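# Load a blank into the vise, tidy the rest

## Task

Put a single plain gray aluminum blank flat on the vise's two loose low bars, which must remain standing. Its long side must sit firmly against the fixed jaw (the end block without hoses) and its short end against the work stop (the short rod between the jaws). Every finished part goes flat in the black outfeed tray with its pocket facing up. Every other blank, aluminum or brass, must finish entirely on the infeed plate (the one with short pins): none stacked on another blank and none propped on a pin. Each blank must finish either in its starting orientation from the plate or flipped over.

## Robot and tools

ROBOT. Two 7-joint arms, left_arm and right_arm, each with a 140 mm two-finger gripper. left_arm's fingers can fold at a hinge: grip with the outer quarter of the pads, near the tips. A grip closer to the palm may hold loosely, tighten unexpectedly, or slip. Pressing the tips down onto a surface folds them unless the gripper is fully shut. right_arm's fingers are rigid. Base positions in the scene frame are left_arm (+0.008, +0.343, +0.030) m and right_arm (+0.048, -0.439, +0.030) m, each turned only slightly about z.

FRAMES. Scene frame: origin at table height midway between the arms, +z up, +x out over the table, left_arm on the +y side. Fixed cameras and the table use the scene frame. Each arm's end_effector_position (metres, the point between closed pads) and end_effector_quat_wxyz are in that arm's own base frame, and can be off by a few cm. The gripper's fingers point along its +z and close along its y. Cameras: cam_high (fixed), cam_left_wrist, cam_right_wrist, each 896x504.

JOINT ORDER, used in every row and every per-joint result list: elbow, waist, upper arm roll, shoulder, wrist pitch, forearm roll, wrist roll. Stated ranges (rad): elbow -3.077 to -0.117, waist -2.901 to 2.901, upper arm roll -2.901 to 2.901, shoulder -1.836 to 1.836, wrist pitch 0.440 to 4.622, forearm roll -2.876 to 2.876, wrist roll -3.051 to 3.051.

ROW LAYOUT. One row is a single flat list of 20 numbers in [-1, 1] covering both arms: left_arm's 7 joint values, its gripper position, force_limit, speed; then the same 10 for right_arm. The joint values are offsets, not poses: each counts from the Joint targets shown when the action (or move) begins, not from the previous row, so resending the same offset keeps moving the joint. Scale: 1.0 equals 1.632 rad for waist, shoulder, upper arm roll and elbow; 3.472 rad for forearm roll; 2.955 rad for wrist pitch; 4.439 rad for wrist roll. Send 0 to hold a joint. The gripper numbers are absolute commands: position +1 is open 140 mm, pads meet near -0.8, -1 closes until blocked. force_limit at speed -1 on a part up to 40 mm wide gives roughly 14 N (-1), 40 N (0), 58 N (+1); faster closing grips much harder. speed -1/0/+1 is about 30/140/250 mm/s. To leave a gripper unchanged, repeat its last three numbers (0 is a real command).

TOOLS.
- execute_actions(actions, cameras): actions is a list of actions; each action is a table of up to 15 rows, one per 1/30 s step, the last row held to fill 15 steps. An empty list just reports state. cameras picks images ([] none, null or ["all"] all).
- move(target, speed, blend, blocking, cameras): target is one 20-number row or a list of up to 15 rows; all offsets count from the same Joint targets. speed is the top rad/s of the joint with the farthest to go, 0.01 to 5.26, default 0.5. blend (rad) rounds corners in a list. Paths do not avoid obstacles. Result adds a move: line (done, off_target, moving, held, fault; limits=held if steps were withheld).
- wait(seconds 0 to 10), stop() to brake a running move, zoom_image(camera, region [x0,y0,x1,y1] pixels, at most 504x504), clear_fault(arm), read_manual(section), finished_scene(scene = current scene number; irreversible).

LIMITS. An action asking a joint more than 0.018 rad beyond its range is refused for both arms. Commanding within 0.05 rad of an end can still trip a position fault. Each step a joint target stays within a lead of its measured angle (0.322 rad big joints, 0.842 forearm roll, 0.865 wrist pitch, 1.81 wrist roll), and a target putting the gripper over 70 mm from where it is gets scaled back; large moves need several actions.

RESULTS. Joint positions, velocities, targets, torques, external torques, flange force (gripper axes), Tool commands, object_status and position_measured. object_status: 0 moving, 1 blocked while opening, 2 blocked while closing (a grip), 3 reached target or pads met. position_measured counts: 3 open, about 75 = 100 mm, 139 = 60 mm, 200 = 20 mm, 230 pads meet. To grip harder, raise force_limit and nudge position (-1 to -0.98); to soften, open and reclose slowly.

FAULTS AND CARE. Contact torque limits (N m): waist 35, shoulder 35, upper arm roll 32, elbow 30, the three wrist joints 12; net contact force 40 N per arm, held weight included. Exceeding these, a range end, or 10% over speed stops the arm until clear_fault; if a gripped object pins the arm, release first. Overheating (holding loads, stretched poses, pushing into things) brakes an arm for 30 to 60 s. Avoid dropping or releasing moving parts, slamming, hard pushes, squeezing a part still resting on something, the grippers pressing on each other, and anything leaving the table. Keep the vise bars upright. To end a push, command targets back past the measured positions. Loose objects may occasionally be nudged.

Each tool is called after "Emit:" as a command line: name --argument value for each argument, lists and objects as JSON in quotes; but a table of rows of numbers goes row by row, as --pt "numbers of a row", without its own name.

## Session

Emit:
execute_actions --actions '[]'

Scene clock: 0.00 s.
left_arm: end_effector_position=(+0.2746, -0.1132, +0.3643) position_measured=3 object_status=3 end_effector_quat_wxyz=(+0.076, +0.784, -0.513, -0.341) | right_arm: end_effector_position=(+0.4580, +0.4983, +0.1243) position_measured=3 object_status=3 end_effector_quat_wxyz=(-0.143, +0.984, -0.098, +0.047)
Joint names: [elbow, waist, upper arm roll, shoulder, wrist pitch, forearm roll, wrist roll]
Joint positions: left_arm=[-1.879 -0.387 0.01 -0.113 1.052 -0.013 -0.793] | right_arm=[-2.044 0.792 0.011 0.291 2.612 0.198 -0.727]
Joint velocities: within noise
Joint torques (N m): no reading
External joint torques (N m): no reading
Flange force (N): no reading
Joint targets: left_arm=[-1.879 -0.387 0.010 -0.113 1.052 -0.013 -0.793] | right_arm=[-2.044 0.792 0.011 0.291 2.612 0.198 -0.727]
Tool commands: left_gripper/position=+1.0 left_gripper/force_limit=+1.0 left_gripper/speed=+1.0 right_gripper/position=+1.0 right_gripper/force_limit=+1.0 right_gripper/speed=+1.0
camera_calibration:
cam_left_wrist: T_world_to_cam=[[-0.751797, -0.462321, 0.470171, -0.0102289], [-0.0192211, 0.728096, 0.685205, -0.153851], [-0.659115, 0.506098, -0.556267, 0.583852], [0, 0, 0, 1]] pos_world=[0.374178, -0.188197, 0.435007]
cam_right_wrist: T_world_to_cam=[[-0.162411, -0.941069, -0.296668, 0.589702], [-0.960744, 0.0822802, 0.264956, 0.370162], [-0.224932, 0.328054, -0.917489, 0.189139], [0, 0, 0, 1]] pos_world=[0.493949, 0.462445, 0.250402]

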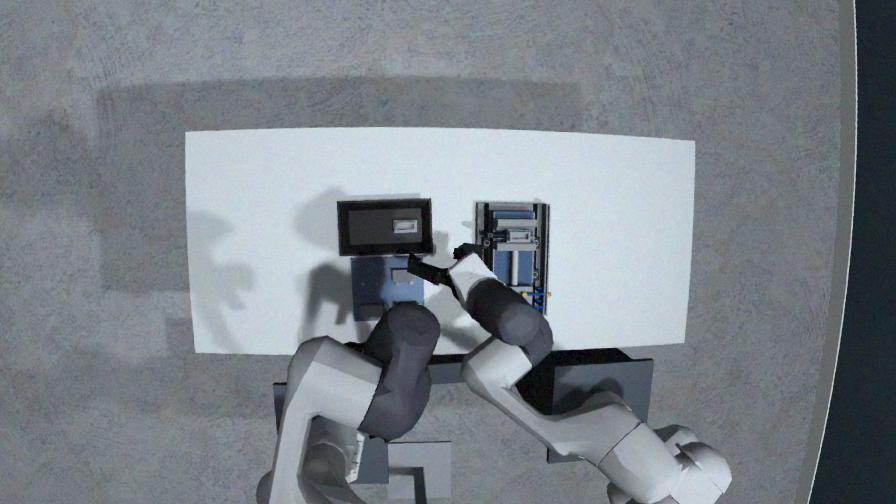

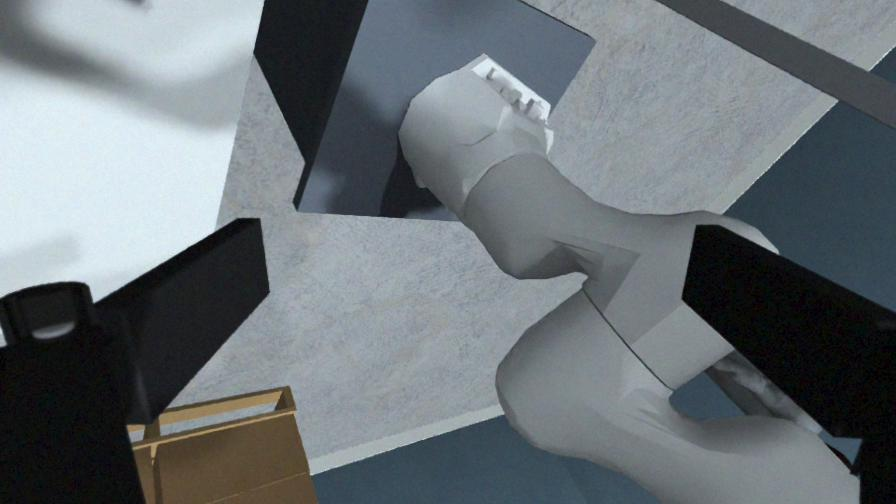

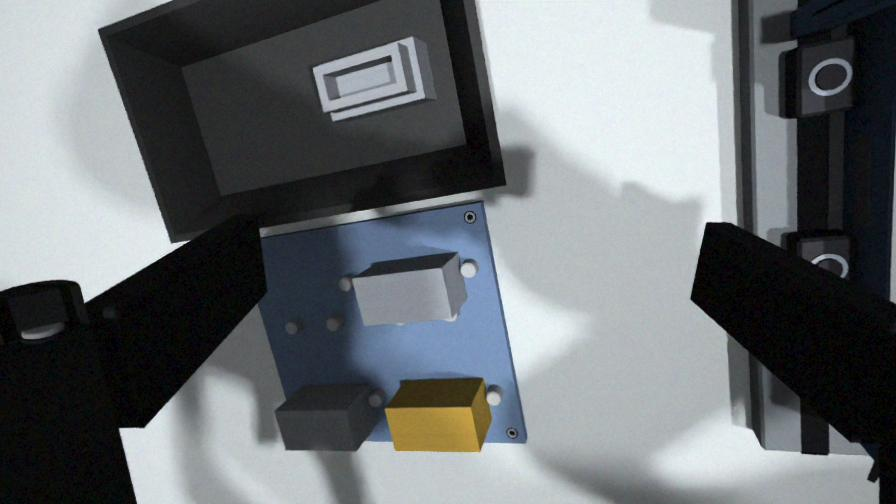

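Emit:
zoom_image --camera "cam_high" --region '[460, 190, 570, 330]'

Emit:
zoom_image --camera "cam_high" --region '[325, 190, 450, 330]'

Emit:
zoom_image --camera "cam_right_wrist" --region '[240, 180, 560, 460]'

Scaled by 3.600 (camera's finer frame: 1280x720).

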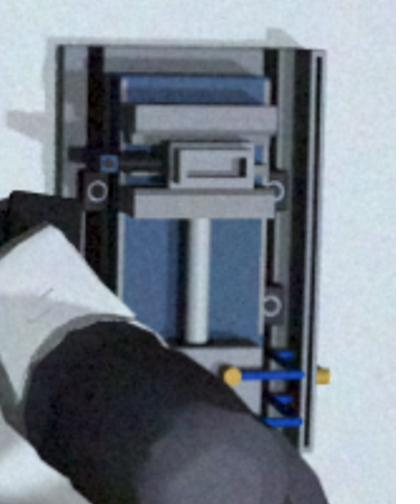

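Scaled by 3.600 (camera's finer frame: 1280x720).

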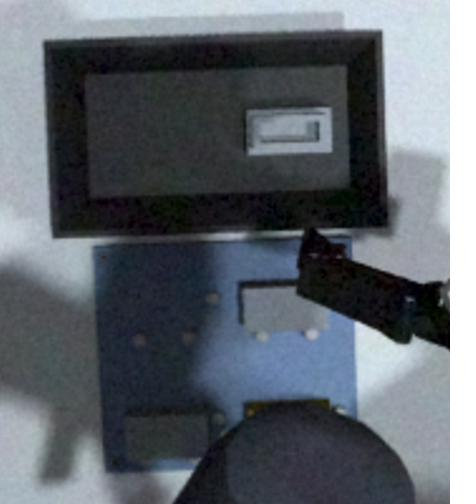

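Scaled by 1.575 (camera's finer frame: 1280x720).

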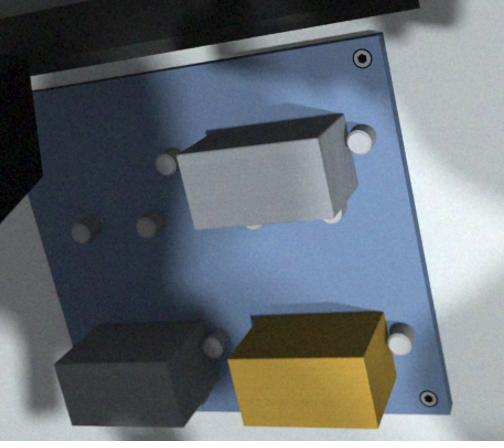

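Emit:
move --pt "0 0 -0.00613 0 0.05008 0.00374 0 -0.2 -1 -1 -0.03431 -0.02574 -0.00674 -0.17831 -0.13942 -0.02823 -0.10656 -0.2 -1 -1" --pt "0 0 -0.00613 0.0386 0.15161 0.00374 0.00969 -0.2 -1 -1 -0.21814 -0.48529 -0.00674 -0.42341 -0.20711 -0.05703 -0.39941 -0.2 -1 -1" --pt "0.48583 -0.20063 -0.00613 0.49964 0.24925 0.00374 0.01094 -0.2 -1 -1 -0.21814 -0.48529 -0.00674 -0.42341 -0.20711 -0.05703 -0.39941 -0.2 -1 -1" --speed '[0.5,0.7,0.5]' --blend '[0.08,0.05,0]' --cameras '["cam_high","cam_left_wrist"]'

Scene clock: 65.43 s.
left_arm: end_effector_position=(+0.5620, -0.4911, +0.1987) position_measured=154 object_status=3 end_effector_quat_wxyz=(+0.002, +0.718, -0.696, -0.002) | right_arm: end_effector_position=(+0.4261, +0.0006, +0.2530) position_measured=154 object_status=3 end_effector_quat_wxyz=(-0.001, +0.895, +0.446, +0.002)
Joint positions: left_arm=[-1.088 -0.715 -0.002 0.703 1.786 -0.003 -0.748] | right_arm=[-2.399 0.001 -0.002 -0.398 2.004 0.003 -2.497]
Joint velocities: left_arm=[0.001 0 0.001 0.001 0.004 -0.001 0] | right_arm=[within noise]
Joint torques (N m): left_arm=[25.24 0.37 1.13 -52.94 2.97 1.05 0.1] | right_arm=[25.82 -0.8 0.19 -18.69 2.31 0.53 -0.25]
External joint torques (N m): left_arm=[0.54 0.83 0.84 0 0.37 0.31 0.1] | right_arm=[1.22 -0.73 0.69 -0.21 -0.28 -0.33 -0.25]
Flange force (N): left_arm=[1.4 -3.4 -0.4] | right_arm=[1.3 2.3 -3.3]
Joint targets: left_arm=[-1.086 -0.714 0.000 0.702 1.789 0.000 -0.744] | right_arm=[-2.401 0.000 0.000 -0.400 2.000 0.001 -2.501]
move: done
cam_left_wrist: T_world_to_cam=[[-0.999484, -0.031222, 0.00754985, 0.551866], [-0.0268224, 0.940532, 0.338645, 0.417823], [-0.0176741, 0.338268, -0.940884, 0.5059], [0, 0, 0, 1]] pos_world=[0.571729, -0.546875, 0.330333]

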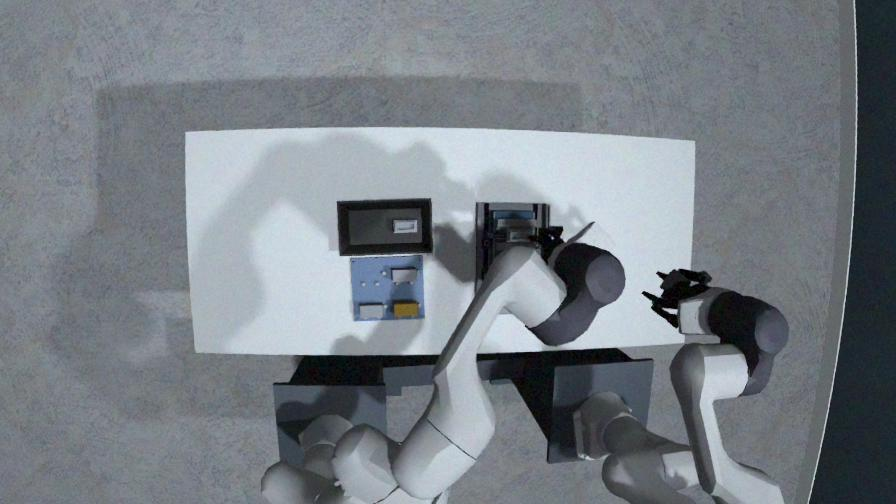

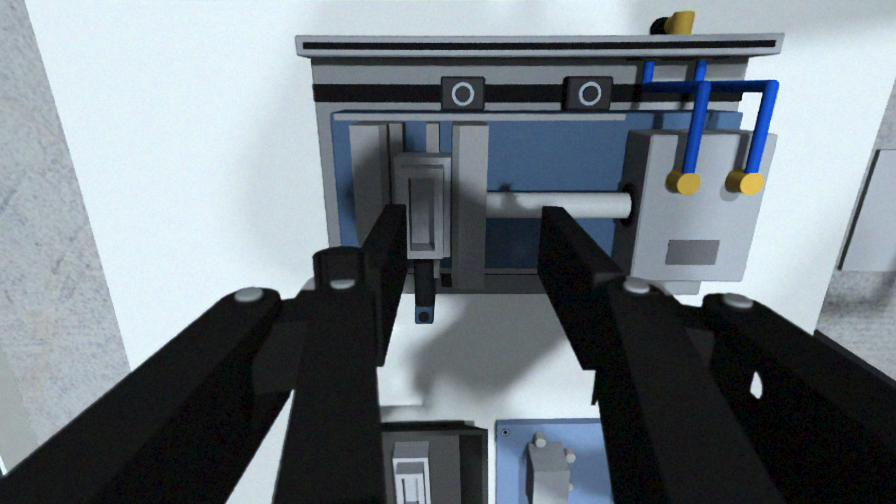

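Emit:
zoom_image --camera "cam_left_wrist" --region '[330, 100, 510, 330]'

Scaled by 2.191 (camera's finer frame: 1280x720).

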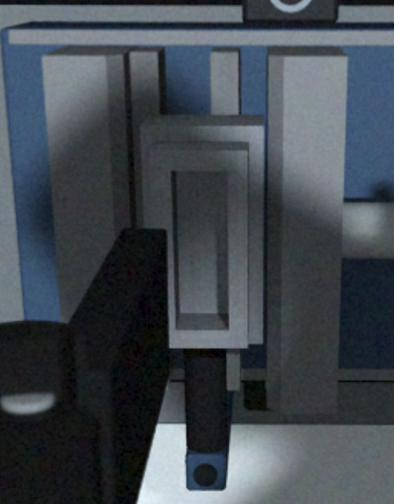

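Emit:
move --pt "0.03701 0.00665 0 0.0765 0.02181 0 0.00515 -1 -1 -1 0 0 0 0 0 0 0 -0.2 -1 -1" --pt "0.02658 0.00665 0 0.07951 0.02923 0 0.00515 -1 -1 -1 0 0 0 0 0 0 0 -0.2 -1 -1" --speed '[0.15,0.03]' --cameras '["cam_left_wrist"]'

Scene clock: 109.07 s.
left_arm: end_effector_position=(+0.5834, -0.4991, +0.1310) position_measured=230 object_status=3 end_effector_quat_wxyz=(+0.002, +0.714, -0.700, +0.000) | right_arm: end_effector_position=(+0.4260, +0.0006, +0.2529) position_measured=154 object_status=3 end_effector_quat_wxyz=(-0.001, +0.895, +0.446, +0.002)
Joint positions: left_arm=[-1.042 -0.705 -0.002 0.831 1.872 -0.003 -0.725] | right_arm=[-2.399 0.001 -0.002 -0.398 2.004 0.003 -2.497]
Joint velocities: left_arm=[0 0 0 -0.001 0.004 -0.001 0] | right_arm=[within noise]
Joint torques (N m): left_arm=[24.62 0.59 1.09 -55.17 2.93 1.03 0.18] | right_arm=[25.87 -0.83 0.23 -18.64 2.36 0.57 -0.22]
External joint torques (N m): left_arm=[-0.14 0.85 0.59 0.37 0.32 0.29 0.17] | right_arm=[1.16 -0.75 0.75 -0.02 -0.24 -0.29 -0.22]
Flange force (N): left_arm=[0.0 0.0 0.0] | right_arm=[1.7 2.6 -3.0]
Joint targets: left_arm=[-1.043 -0.703 0.000 0.832 1.875 0.000 -0.721] | right_arm=[-2.401 0.000 0.000 -0.400 2.000 0.001 -2.501]
move: done
cam_left_wrist: T_world_to_cam=[[-0.999806, -0.0191231, 0.00469242, 0.580152], [-0.0164342, 0.94169, 0.33608, 0.443684], [-0.0108457, 0.335937, -0.941822, 0.440392], [0, 0, 0, 1]] pos_world=[0.592107, -0.554662, 0.262935]

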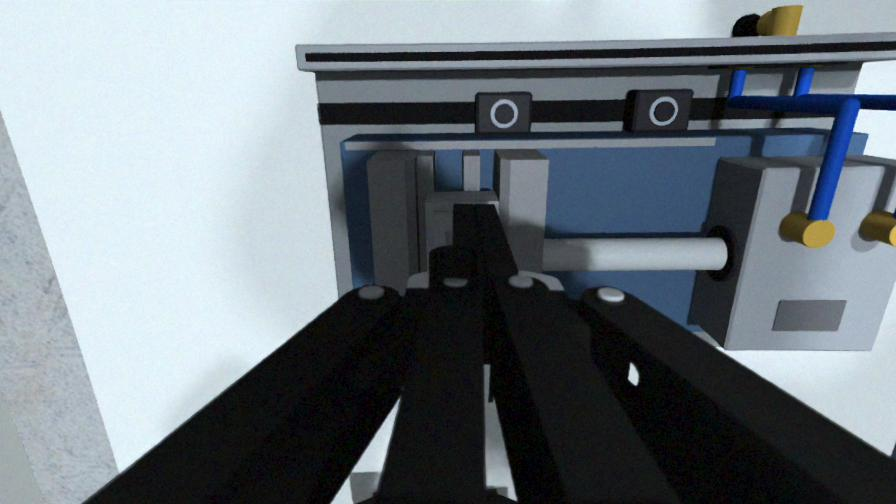

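Emit:
execute_actions --actions '[[[-0.00054,0,0,0.00023,0.00042,0,0,-1,-1,-1,0,0,0,0,0,0,0,-0.2,-1,-1],[-0.00108,0,0,0.00046,0.00085,0,0,-1,-1,-1,0,0,0,0,0,0,0,-0.2,-1,-1]],[[-0.00054,0,0,0.00023,0.00042,0,0,-1,-1,-1,0,0,0,0,0,0,0,-0.2,-1,-1],[-0.00108,0,0,0.00046,0.00085,0,0,-1,-1,-1,0,0,0,0,0,0,0,-0.2,-1,-1]],[[-0.00054,0,0,0.00023,0.00042,0,0,-1,-1,-1,0,0,0,0,0,0,0,-0.2,-1,-1],[-0.00108,0,0,0.00046,0.00085,0,0,-1,-1,-1,0,0,0,0,0,0,0,-0.2,-1,-1]],[[-0.00054,0,0,0.00023,0.00042,0,0,-1,-1,-1,0,0,0,0,0,0,0,-0.2,-1,-1],[-0.00108,0,0,0.00046,0.00085,0,0,-1,-1,-1,0,0,0,0,0,0,0,-0.2,-1,-1]]]' --cameras '[]'

Scene clock: 117.37 s.
left_arm: end_effector_position=(+0.5837, -0.4994, +0.1265) position_measured=230 object_status=3 end_effector_quat_wxyz=(+0.002, +0.714, -0.700, +0.000) | right_arm: end_effector_position=(+0.4259, +0.0005, +0.2529) position_measured=154 object_status=3 end_effector_quat_wxyz=(-0.001, +0.895, +0.446, +0.002)
Joint positions: left_arm=[-1.049 -0.705 -0.002 0.834 1.883 -0.003 -0.725] | right_arm=[-2.399 0.001 -0.002 -0.398 2.004 0.003 -2.497]
Joint torques (N m): left_arm=[24.6 0.56 1.11 -55.07 2.96 1.03 0.11] | right_arm=[25.98 -0.78 0.22 -18.44 2.34 0.61 -0.2]
External joint torques (N m): left_arm=[-0.23 0.81 0.59 0.63 0.33 0.29 0.11] | right_arm=[1.35 -0.74 0.68 0.11 -0.25 -0.25 -0.2]
External joint torques at the end of the 1st action: left_arm=[-0.3 0.91 0.64 0.64 0.36 0.28 0.1] | right_arm=[1.34 -0.78 0.71 -0.02 -0.23 -0.25 -0.16]
External joint torques at the end of the 2nd action: left_arm=[-0.16 0.79 0.62 0.52 0.37 0.28 0.11] | right_arm=[1.46 -0.64 0.75 -0.06 -0.23 -0.25 -0.19]
External joint torques at the end of the 3rd action: left_arm=[-0.18 0.79 0.57 0.4 0.3 0.28 0.12] | right_arm=[1.46 -0.67 0.71 -0.01 -0.24 -0.26 -0.27]
Flange force (N): left_arm=[0.0 0.0 0.0] | right_arm=[2.2 3.4 -3.2]
Flange force at the end of the 1st action (N): left_arm=[0.0 0.0 0.0] | right_arm=[2.1 3.0 -3.3]
Flange force at the end of the 2nd action (N): left_arm=[0.0 0.0 0.0] | right_arm=[2.3 3.1 -3.6]
Flange force at the end of the 3rd action (N): left_arm=[0.0 0.0 0.0] | right_arm=[2.2 3.3 -3.5]
Joint targets: left_arm=[-1.050 -0.703 0.000 0.835 1.885 0.000 -0.721] | right_arm=[-2.401 0.000 0.000 -0.400 2.000 0.001 -2.501]
Step readings (joint positions of left_arm | right_arm; steps 1 to 15: 1st action; 16 to 30: 2nd action; 31 to 45: 3rd action; 46 to 60: 4th action):
0: [-1.042 -0.705 -0.002 0.831 1.873 -0.003 -0.725] | [-2.399 0.001 -0.002 -0.398 2.004 0.003 -2.497]
1: [-1.042 -0.705 -0.002 0.831 1.873 -0.003 -0.725] | [-2.399 0.001 -0.002 -0.398 2.004 0.003 -2.497]
2: [-1.043 -0.705 -0.002 0.831 1.873 -0.003 -0.725] | [-2.399 0.001 -0.002 -0.398 2.004 0.003 -2.497]
4: [-1.043 -0.705 -0.002 0.831 1.874 -0.003 -0.725] | [-2.399 0.001 -0.002 -0.398 2.004 0.003 -2.497]
8: [-1.044 -0.705 -0.002 0.831 1.875 -0.003 -0.725] | [-2.399 0.001 -0.002 -0.398 2.004 0.003 -2.497]
15: [-1.044 -0.705 -0.002 0.831 1.875 -0.003 -0.725] | [-2.399 0.001 -0.002 -0.398 2.004 0.003 -2.497]
16: [-1.044 -0.705 -0.002 0.831 1.875 -0.003 -0.725] | [-2.399 0.001 -0.002 -0.398 2.004 0.003 -2.497]
17: [-1.044 -0.705 -0.002 0.831 1.875 -0.003 -0.725] | [-2.399 0.001 -0.002 -0.398 2.004 0.003 -2.497]
19: [-1.045 -0.705 -0.002 0.831 1.876 -0.003 -0.725] | [-2.399 0.001 -0.002 -0.398 2.004 0.003 -2.497]
23: [-1.046 -0.705 -0.002 0.832 1.877 -0.003 -0.725] | [-2.399 0.001 -0.002 -0.398 2.004 0.003 -2.497]
30: [-1.046 -0.705 -0.002 0.832 1.878 -0.003 -0.725] | [-2.399 0.001 -0.002 -0.398 2.004 0.003 -2.497]
31: [-1.046 -0.705 -0.002 0.832 1.878 -0.003 -0.725] | [-2.399 0.001 -0.002 -0.398 2.004 0.003 -2.497]
32: [-1.046 -0.705 -0.002 0.832 1.878 -0.003 -0.725] | [-2.399 0.001 -0.002 -0.398 2.004 0.003 -2.497]
34: [-1.047 -0.705 -0.002 0.832 1.879 -0.003 -0.725] | [-2.399 0.001 -0.002 -0.398 2.004 0.003 -2.497]
38: [-1.047 -0.705 -0.002 0.833 1.880 -0.003 -0.725] | [-2.399 0.001 -0.002 -0.398 2.004 0.003 -2.497]
45: [-1.047 -0.705 -0.002 0.833 1.880 -0.003 -0.725] | [-2.399 0.001 -0.002 -0.398 2.004 0.003 -2.497]
46: [-1.047 -0.705 -0.002 0.833 1.880 -0.003 -0.725] | [-2.399 0.001 -0.002 -0.398 2.004 0.003 -2.497]
47: [-1.048 -0.705 -0.002 0.833 1.880 -0.003 -0.725] | [-2.399 0.001 -0.002 -0.398 2.004 0.003 -2.497]
49: [-1.048 -0.705 -0.002 0.833 1.881 -0.003 -0.725] | [-2.399 0.001 -0.002 -0.398 2.004 0.003 -2.497]
53: [-1.049 -0.705 -0.002 0.833 1.882 -0.003 -0.725] | [-2.399 0.001 -0.002 -0.398 2.004 0.003 -2.497]
60: [-1.049 -0.705 -0.002 0.834 1.883 -0.003 -0.725] | [-2.399 0.001 -0.002 -0.398 2.004 0.003 -2.497]

Emit:
execute_actions --actions '[[[-0.00058,0,0,0.00025,0.00046,0,0,-1,-1,-1,0,0,0,0,0,0,0,-0.2,-1,-1],[-0.00117,0,0,0.0005,0.00092,0,0,-1,-1,-1,0,0,0,0,0,0,0,-0.2,-1,-1]],[[-0.00058,0,0,0.00025,0.00046,0,0,-1,-1,-1,0,0,0,0,0,0,0,-0.2,-1,-1],[-0.00117,0,0,0.0005,0.00092,0,0,-1,-1,-1,0,0,0,0,0,0,0,-0.2,-1,-1]],[[-0.00058,0,0,0.00025,0.00046,0,0,-1,-1,-1,0,0,0,0,0,0,0,-0.2,-1,-1],[-0.00117,0,0,0.0005,0.00092,0,0,-1,-1,-1,0,0,0,0,0,0,0,-0.2,-1,-1]],[[-0.00058,0,0,0.00025,0.00046,0,0,-1,-1,-1,0,0,0,0,0,0,0,-0.2,-1,-1],[-0.00117,0,0,0.0005,0.00092,0,0,-1,-1,-1,0,0,0,0,0,0,0,-0.2,-1,-1]]]' --cameras '[]'

Scene clock: 122.40 s.
left_arm: end_effector_position=(+0.5837, -0.4994, +0.1213) position_measured=230 object_status=3 end_effector_quat_wxyz=(+0.002, +0.714, -0.700, +0.000) | right_arm: end_effector_position=(+0.4258, +0.0005, +0.2529) position_measured=154 object_status=3 end_effector_quat_wxyz=(-0.001, +0.895, +0.446, +0.002)
Joint positions: left_arm=[-1.057 -0.705 -0.002 0.837 1.894 -0.003 -0.725] | right_arm=[-2.399 0.001 -0.002 -0.398 2.004 0.003 -2.498]
Joint torques (N m): left_arm=[24.61 0.61 1.11 -55.14 2.97 1.01 0.13] | right_arm=[25.98 -0.69 0.23 -18.47 2.36 0.6 -0.21]
External joint torques (N m): left_arm=[-0.09 1.04 0.7 0.41 0.36 0.28 0.13] | right_arm=[1.29 -0.68 0.66 0.15 -0.24 -0.26 -0.21]
External joint torques at the end of the 1st action: left_arm=[-0.1 0.93 0.69 0.24 0.43 0.28 0.1] | right_arm=[1.5 -0.67 0.62 -0.12 -0.2 -0.26 -0.23]
External joint torques at the end of the 2nd action: left_arm=[-0.27 1 0.69 0.65 0.34 0.28 0.1] | right_arm=[1.37 -0.72 0.56 0.12 -0.23 -0.26 -0.22]
External joint torques at the end of the 3rd action: left_arm=[-0.13 1.11 0.8 0.24 0.37 0.28 0.1] | right_arm=[1.54 -0.72 0.7 -0.12 -0.2 -0.24 -0.22]
Flange force (N): left_arm=[0.0 0.0 0.0] | right_arm=[2.2 3.3 -3.1]
Flange force at the end of the 1st action (N): left_arm=[0.0 0.0 0.0] | right_arm=[2.0 3.2 -3.6]
Flange force at the end of the 2nd action (N): left_arm=[0.0 0.0 0.0] | right_arm=[2.2 3.5 -3.2]
Flange force at the end of the 3rd action (N): left_arm=[0.0 0.0 0.0] | right_arm=[2.2 3.2 -3.7]
Joint targets: left_arm=[-1.058 -0.703 0.000 0.838 1.896 0.000 -0.721] | right_arm=[-2.401 0.000 0.000 -0.400 2.000 0.001 -2.501]
Step readings (joint positions of left_arm | right_arm; steps 1 to 15: 1st action; 16 to 30: 2nd action; 31 to 45: 3rd action; 46 to 60: 4th action):
0: [-1.049 -0.705 -0.002 0.834 1.883 -0.003 -0.725] | [-2.399 0.001 -0.002 -0.398 2.004 0.003 -2.497]
1: [-1.049 -0.705 -0.002 0.834 1.883 -0.003 -0.725] | [-2.399 0.001 -0.002 -0.398 2.004 0.003 -2.497]
2: [-1.050 -0.705 -0.002 0.834 1.883 -0.003 -0.725] | [-2.399 0.001 -0.002 -0.398 2.004 0.003 -2.497]
4: [-1.050 -0.705 -0.002 0.834 1.884 -0.003 -0.725] | [-2.399 0.001 -0.002 -0.398 2.004 0.003 -2.497]
8: [-1.051 -0.705 -0.002 0.834 1.885 -0.003 -0.725] | [-2.399 0.001 -0.002 -0.398 2.004 0.003 -2.497]
15: [-1.051 -0.705 -0.002 0.834 1.885 -0.003 -0.725] | [-2.399 0.001 -0.002 -0.398 2.004 0.003 -2.497]
16: [-1.051 -0.705 -0.002 0.834 1.885 -0.003 -0.725] | [-2.399 0.001 -0.002 -0.398 2.004 0.003 -2.497]
17: [-1.051 -0.705 -0.002 0.834 1.886 -0.003 -0.725] | [-2.399 0.001 -0.002 -0.398 2.004 0.003 -2.497]
19: [-1.052 -0.705 -0.002 0.835 1.887 -0.003 -0.725] | [-2.399 0.001 -0.002 -0.398 2.004 0.003 -2.497]
23: [-1.053 -0.705 -0.002 0.835 1.887 -0.003 -0.725] | [-2.399 0.001 -0.002 -0.398 2.004 0.003 -2.497]
30: [-1.053 -0.705 -0.002 0.835 1.888 -0.003 -0.725] | [-2.399 0.001 -0.002 -0.398 2.004 0.003 -2.497]
31: [-1.053 -0.705 -0.002 0.835 1.888 -0.003 -0.725] | [-2.399 0.001 -0.002 -0.398 2.004 0.003 -2.497]
32: [-1.053 -0.705 -0.002 0.835 1.888 -0.003 -0.725] | [-2.399 0.001 -0.002 -0.398 2.004 0.003 -2.497]
34: [-1.054 -0.705 -0.002 0.835 1.889 -0.003 -0.725] | [-2.399 0.001 -0.002 -0.398 2.004 0.003 -2.497]
38: [-1.055 -0.705 -0.002 0.836 1.890 -0.003 -0.725] | [-2.399 0.001 -0.002 -0.398 2.004 0.003 -2.497]
45: [-1.055 -0.705 -0.002 0.836 1.891 -0.003 -0.725] | [-2.399 0.001 -0.002 -0.398 2.004 0.003 -2.497]
46: [-1.055 -0.705 -0.002 0.836 1.891 -0.003 -0.725] | [-2.399 0.001 -0.002 -0.398 2.004 0.003 -2.497]
47: [-1.055 -0.705 -0.002 0.836 1.891 -0.003 -0.725] | [-2.399 0.001 -0.002 -0.398 2.004 0.003 -2.497]
49: [-1.056 -0.705 -0.002 0.836 1.892 -0.003 -0.725] | [-2.399 0.001 -0.002 -0.398 2.004 0.003 -2.497]
53: [-1.057 -0.705 -0.002 0.837 1.893 -0.003 -0.725] | [-2.399 0.001 -0.002 -0.398 2.004 0.003 -2.497]
60: [-1.057 -0.705 -0.002 0.837 1.893 -0.003 -0.725] | [-2.399 0.001 -0.002 -0.398 2.004 0.003 -2.498]

Emit:
execute_actions --actions '[[[-0.00058,0,0,0.00025,0.00046,0,0,-1,-1,-1,0,0,0,0,0,0,0,-0.2,-1,-1],[-0.00117,0,0,0.0005,0.00092,0,0,-1,-1,-1,0,0,0,0,0,0,0,-0.2,-1,-1]],[[-0.00058,0,0,0.00025,0.00046,0,0,-1,-1,-1,0,0,0,0,0,0,0,-0.2,-1,-1],[-0.00117,0,0,0.0005,0.00092,0,0,-1,-1,-1,0,0,0,0,0,0,0,-0.2,-1,-1]],[[-0.00058,0,0,0.00025,0.00046,0,0,-1,-1,-1,0,0,0,0,0,0,0,-0.2,-1,-1],[-0.00117,0,0,0.0005,0.00092,0,0,-1,-1,-1,0,0,0,0,0,0,0,-0.2,-1,-1]]]' --cameras '["cam_left_wrist"]'

Scene clock: 127.50 s.
left_arm: end_effector_position=(+0.5838, -0.4994, +0.1181) position_measured=230 object_status=3 end_effector_quat_wxyz=(+0.002, +0.714, -0.700, +0.000) | right_arm: end_effector_position=(+0.4258, +0.0005, +0.2528) position_measured=154 object_status=3 end_effector_quat_wxyz=(-0.001, +0.895, +0.446, +0.002)
Joint positions: left_arm=[-1.062 -0.705 -0.002 0.839 1.901 -0.003 -0.725] | right_arm=[-2.399 0.001 -0.002 -0.398 2.004 0.002 -2.498]
Joint torques (N m): left_arm=[24.04 0.62 1.21 -53.71 3.14 1.01 0.15] | right_arm=[26.01 -0.83 0.18 -18.49 2.39 0.62 -0.22]
External joint torques (N m): left_arm=[-0.61 0.77 0.64 1.77 0.53 0.27 0.15] | right_arm=[1.35 -0.81 0.61 0.07 -0.21 -0.25 -0.22]
External joint torques at the end of the 1st action: left_arm=[-0.34 0.96 0.67 0.74 0.38 0.27 0.12] | right_arm=[1.4 -0.59 0.7 -0.01 -0.21 -0.24 -0.21]
External joint torques at the end of the 2nd action: left_arm=[-0.22 0.82 0.6 0.49 0.37 0.28 0.13] | right_arm=[1.53 -0.69 0.64 -0.22 -0.19 -0.22 -0.17]
Flange force (N): left_arm=[0.2 -2.1 3.1] | right_arm=[2.1 3.4 -3.2]
Flange force at the end of the 1st action (N): left_arm=[0.0 0.0 0.0] | right_arm=[2.3 3.1 -3.4]
Flange force at the end of the 2nd action (N): left_arm=[0.0 0.0 0.0] | right_arm=[2.0 2.9 -3.7]
Joint targets: left_arm=[-1.063 -0.703 0.000 0.841 1.905 0.000 -0.721] | right_arm=[-2.401 0.000 0.000 -0.400 2.000 0.001 -2.501]
Step readings (joint positions of left_arm | right_arm; steps 1 to 15: 1st action; 16 to 30: 2nd action; 31 to 45: 3rd action):
0: [-1.057 -0.705 -0.002 0.837 1.894 -0.003 -0.725] | [-2.399 0.001 -0.002 -0.398 2.004 0.002 -2.498]
1: [-1.057 -0.705 -0.002 0.837 1.894 -0.003 -0.725] | [-2.399 0.001 -0.002 -0.398 2.004 0.002 -2.498]
2: [-1.057 -0.705 -0.002 0.837 1.894 -0.003 -0.725] | [-2.399 0.001 -0.002 -0.398 2.004 0.002 -2.498]
4: [-1.058 -0.705 -0.002 0.837 1.895 -0.003 -0.725] | [-2.399 0.001 -0.002 -0.398 2.004 0.002 -2.498]
8: [-1.059 -0.705 -0.002 0.838 1.896 -0.003 -0.725] | [-2.399 0.001 -0.002 -0.398 2.004 0.002 -2.498]
15: [-1.059 -0.705 -0.002 0.838 1.896 -0.003 -0.725] | [-2.399 0.001 -0.002 -0.398 2.004 0.002 -2.498]
16: [-1.059 -0.705 -0.002 0.838 1.896 -0.003 -0.725] | [-2.399 0.001 -0.002 -0.398 2.004 0.002 -2.498]
17: [-1.059 -0.705 -0.002 0.838 1.897 -0.003 -0.725] | [-2.399 0.001 -0.002 -0.398 2.004 0.002 -2.498]
19: [-1.060 -0.705 -0.002 0.838 1.897 -0.003 -0.725] | [-2.399 0.001 -0.002 -0.398 2.004 0.002 -2.498]
23: [-1.061 -0.705 -0.002 0.838 1.898 -0.003 -0.725] | [-2.399 0.001 -0.002 -0.398 2.004 0.002 -2.498]
30: [-1.061 -0.705 -0.002 0.838 1.899 -0.003 -0.725] | [-2.399 0.001 -0.002 -0.398 2.004 0.002 -2.498]
31: [-1.061 -0.705 -0.002 0.838 1.899 -0.003 -0.725] | [-2.399 0.001 -0.002 -0.398 2.004 0.002 -2.498]
32: [-1.061 -0.705 -0.002 0.838 1.899 -0.003 -0.725] | [-2.399 0.001 -0.002 -0.398 2.004 0.002 -2.498]
34: [-1.062 -0.705 -0.002 0.839 1.900 -0.003 -0.725] | [-2.399 0.001 -0.002 -0.398 2.004 0.002 -2.498]
38: [-1.062 -0.705 -0.002 0.839 1.901 -0.003 -0.725] | [-2.399 0.001 -0.002 -0.398 2.004 0.002 -2.498]
45: [-1.062 -0.705 -0.002 0.839 1.901 -0.003 -0.725] | [-2.399 0.001 -0.002 -0.398 2.004 0.002 -2.498]
cam_left_wrist: T_world_to_cam=[[-0.999816, -0.0187884, 0.00376139, 0.580837], [-0.0164381, 0.941908, 0.335469, 0.448427], [-0.0098458, 0.335345, -0.942044, 0.427319], [0, 0, 0, 1]] pos_world=[0.592309, -0.554763, 0.249935]

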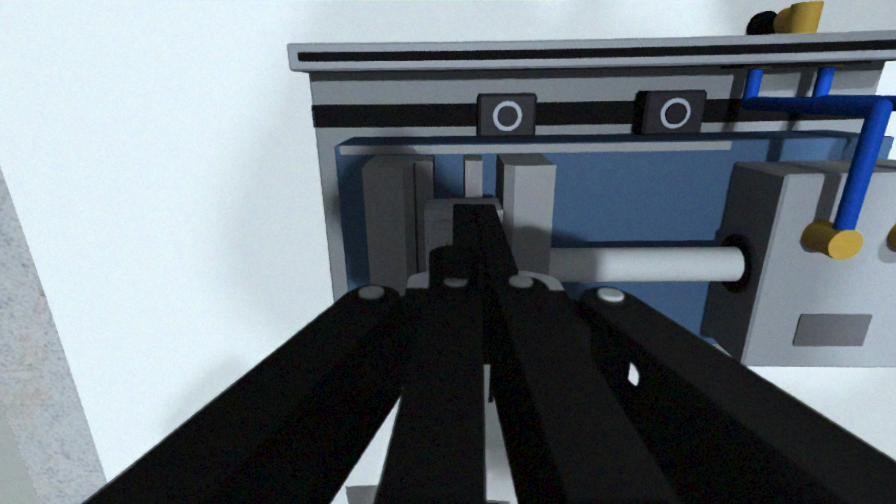

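Emit:
zoom_image --camera "cam_left_wrist" --region '[390, 140, 570, 250]'

Scaled by 2.800 (camera's finer frame: 1280x720).

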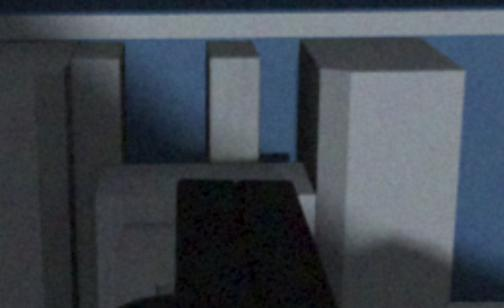

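Emit:
move --pt "0.01251 0 0 -0.00534 -0.00984 0 0 -1 -1 -1 0 0 0 0 0 0 0 -0.2 -1 -1" --pt "-0.04298 0.012 0 -0.03741 0.00309 0 0.00486 -0.2 -1 -1 0 0 0 0 0 0 0 -0.2 -1 -1" --speed '[0.05,0.15]' --cameras '["cam_left_wrist"]'

Scene clock: 165.07 s.
left_arm: end_effector_position=(+0.5851, -0.4808, +0.1282) position_measured=154 object_status=0 end_effector_quat_wxyz=(+0.002, +0.713, -0.701, -0.002) | right_arm: end_effector_position=(+0.4258, +0.0005, +0.2528) position_measured=154 object_status=3 end_effector_quat_wxyz=(-0.001, +0.895, +0.446, +0.002)
Joint positions: left_arm=[-1.133 -0.685 -0.002 0.782 1.911 -0.003 -0.703] | right_arm=[-2.399 0.001 -0.002 -0.398 2.004 0.002 -2.498]
Joint torques (N m): left_arm=[24.57 0.42 1.13 -54.95 2.93 0.99 0.09] | right_arm=[26.06 -0.74 0.22 -18.54 2.4 0.63 -0.25]
External joint torques (N m): left_arm=[0.04 0.59 0.6 -0.66 0.35 0.26 0.09] | right_arm=[1.42 -0.64 0.75 -0.04 -0.18 -0.23 -0.25]
Flange force (N): left_arm=[-3.4 2.5 0.2] | right_arm=[2.2 3.1 -3.3]
Joint targets: left_arm=[-1.134 -0.684 0.000 0.780 1.914 0.000 -0.700] | right_arm=[-2.401 0.000 0.000 -0.400 2.000 0.001 -2.501]
move: done
cam_left_wrist: T_world_to_cam=[[-0.999828, -0.0173066, 0.0066848, 0.582873], [-0.0140307, 0.941084, 0.337882, 0.42545], [-0.0121385, 0.33773, -0.941165, 0.433061], [0, 0, 0, 1]] pos_world=[0.593998, -0.536555, 0.259934]

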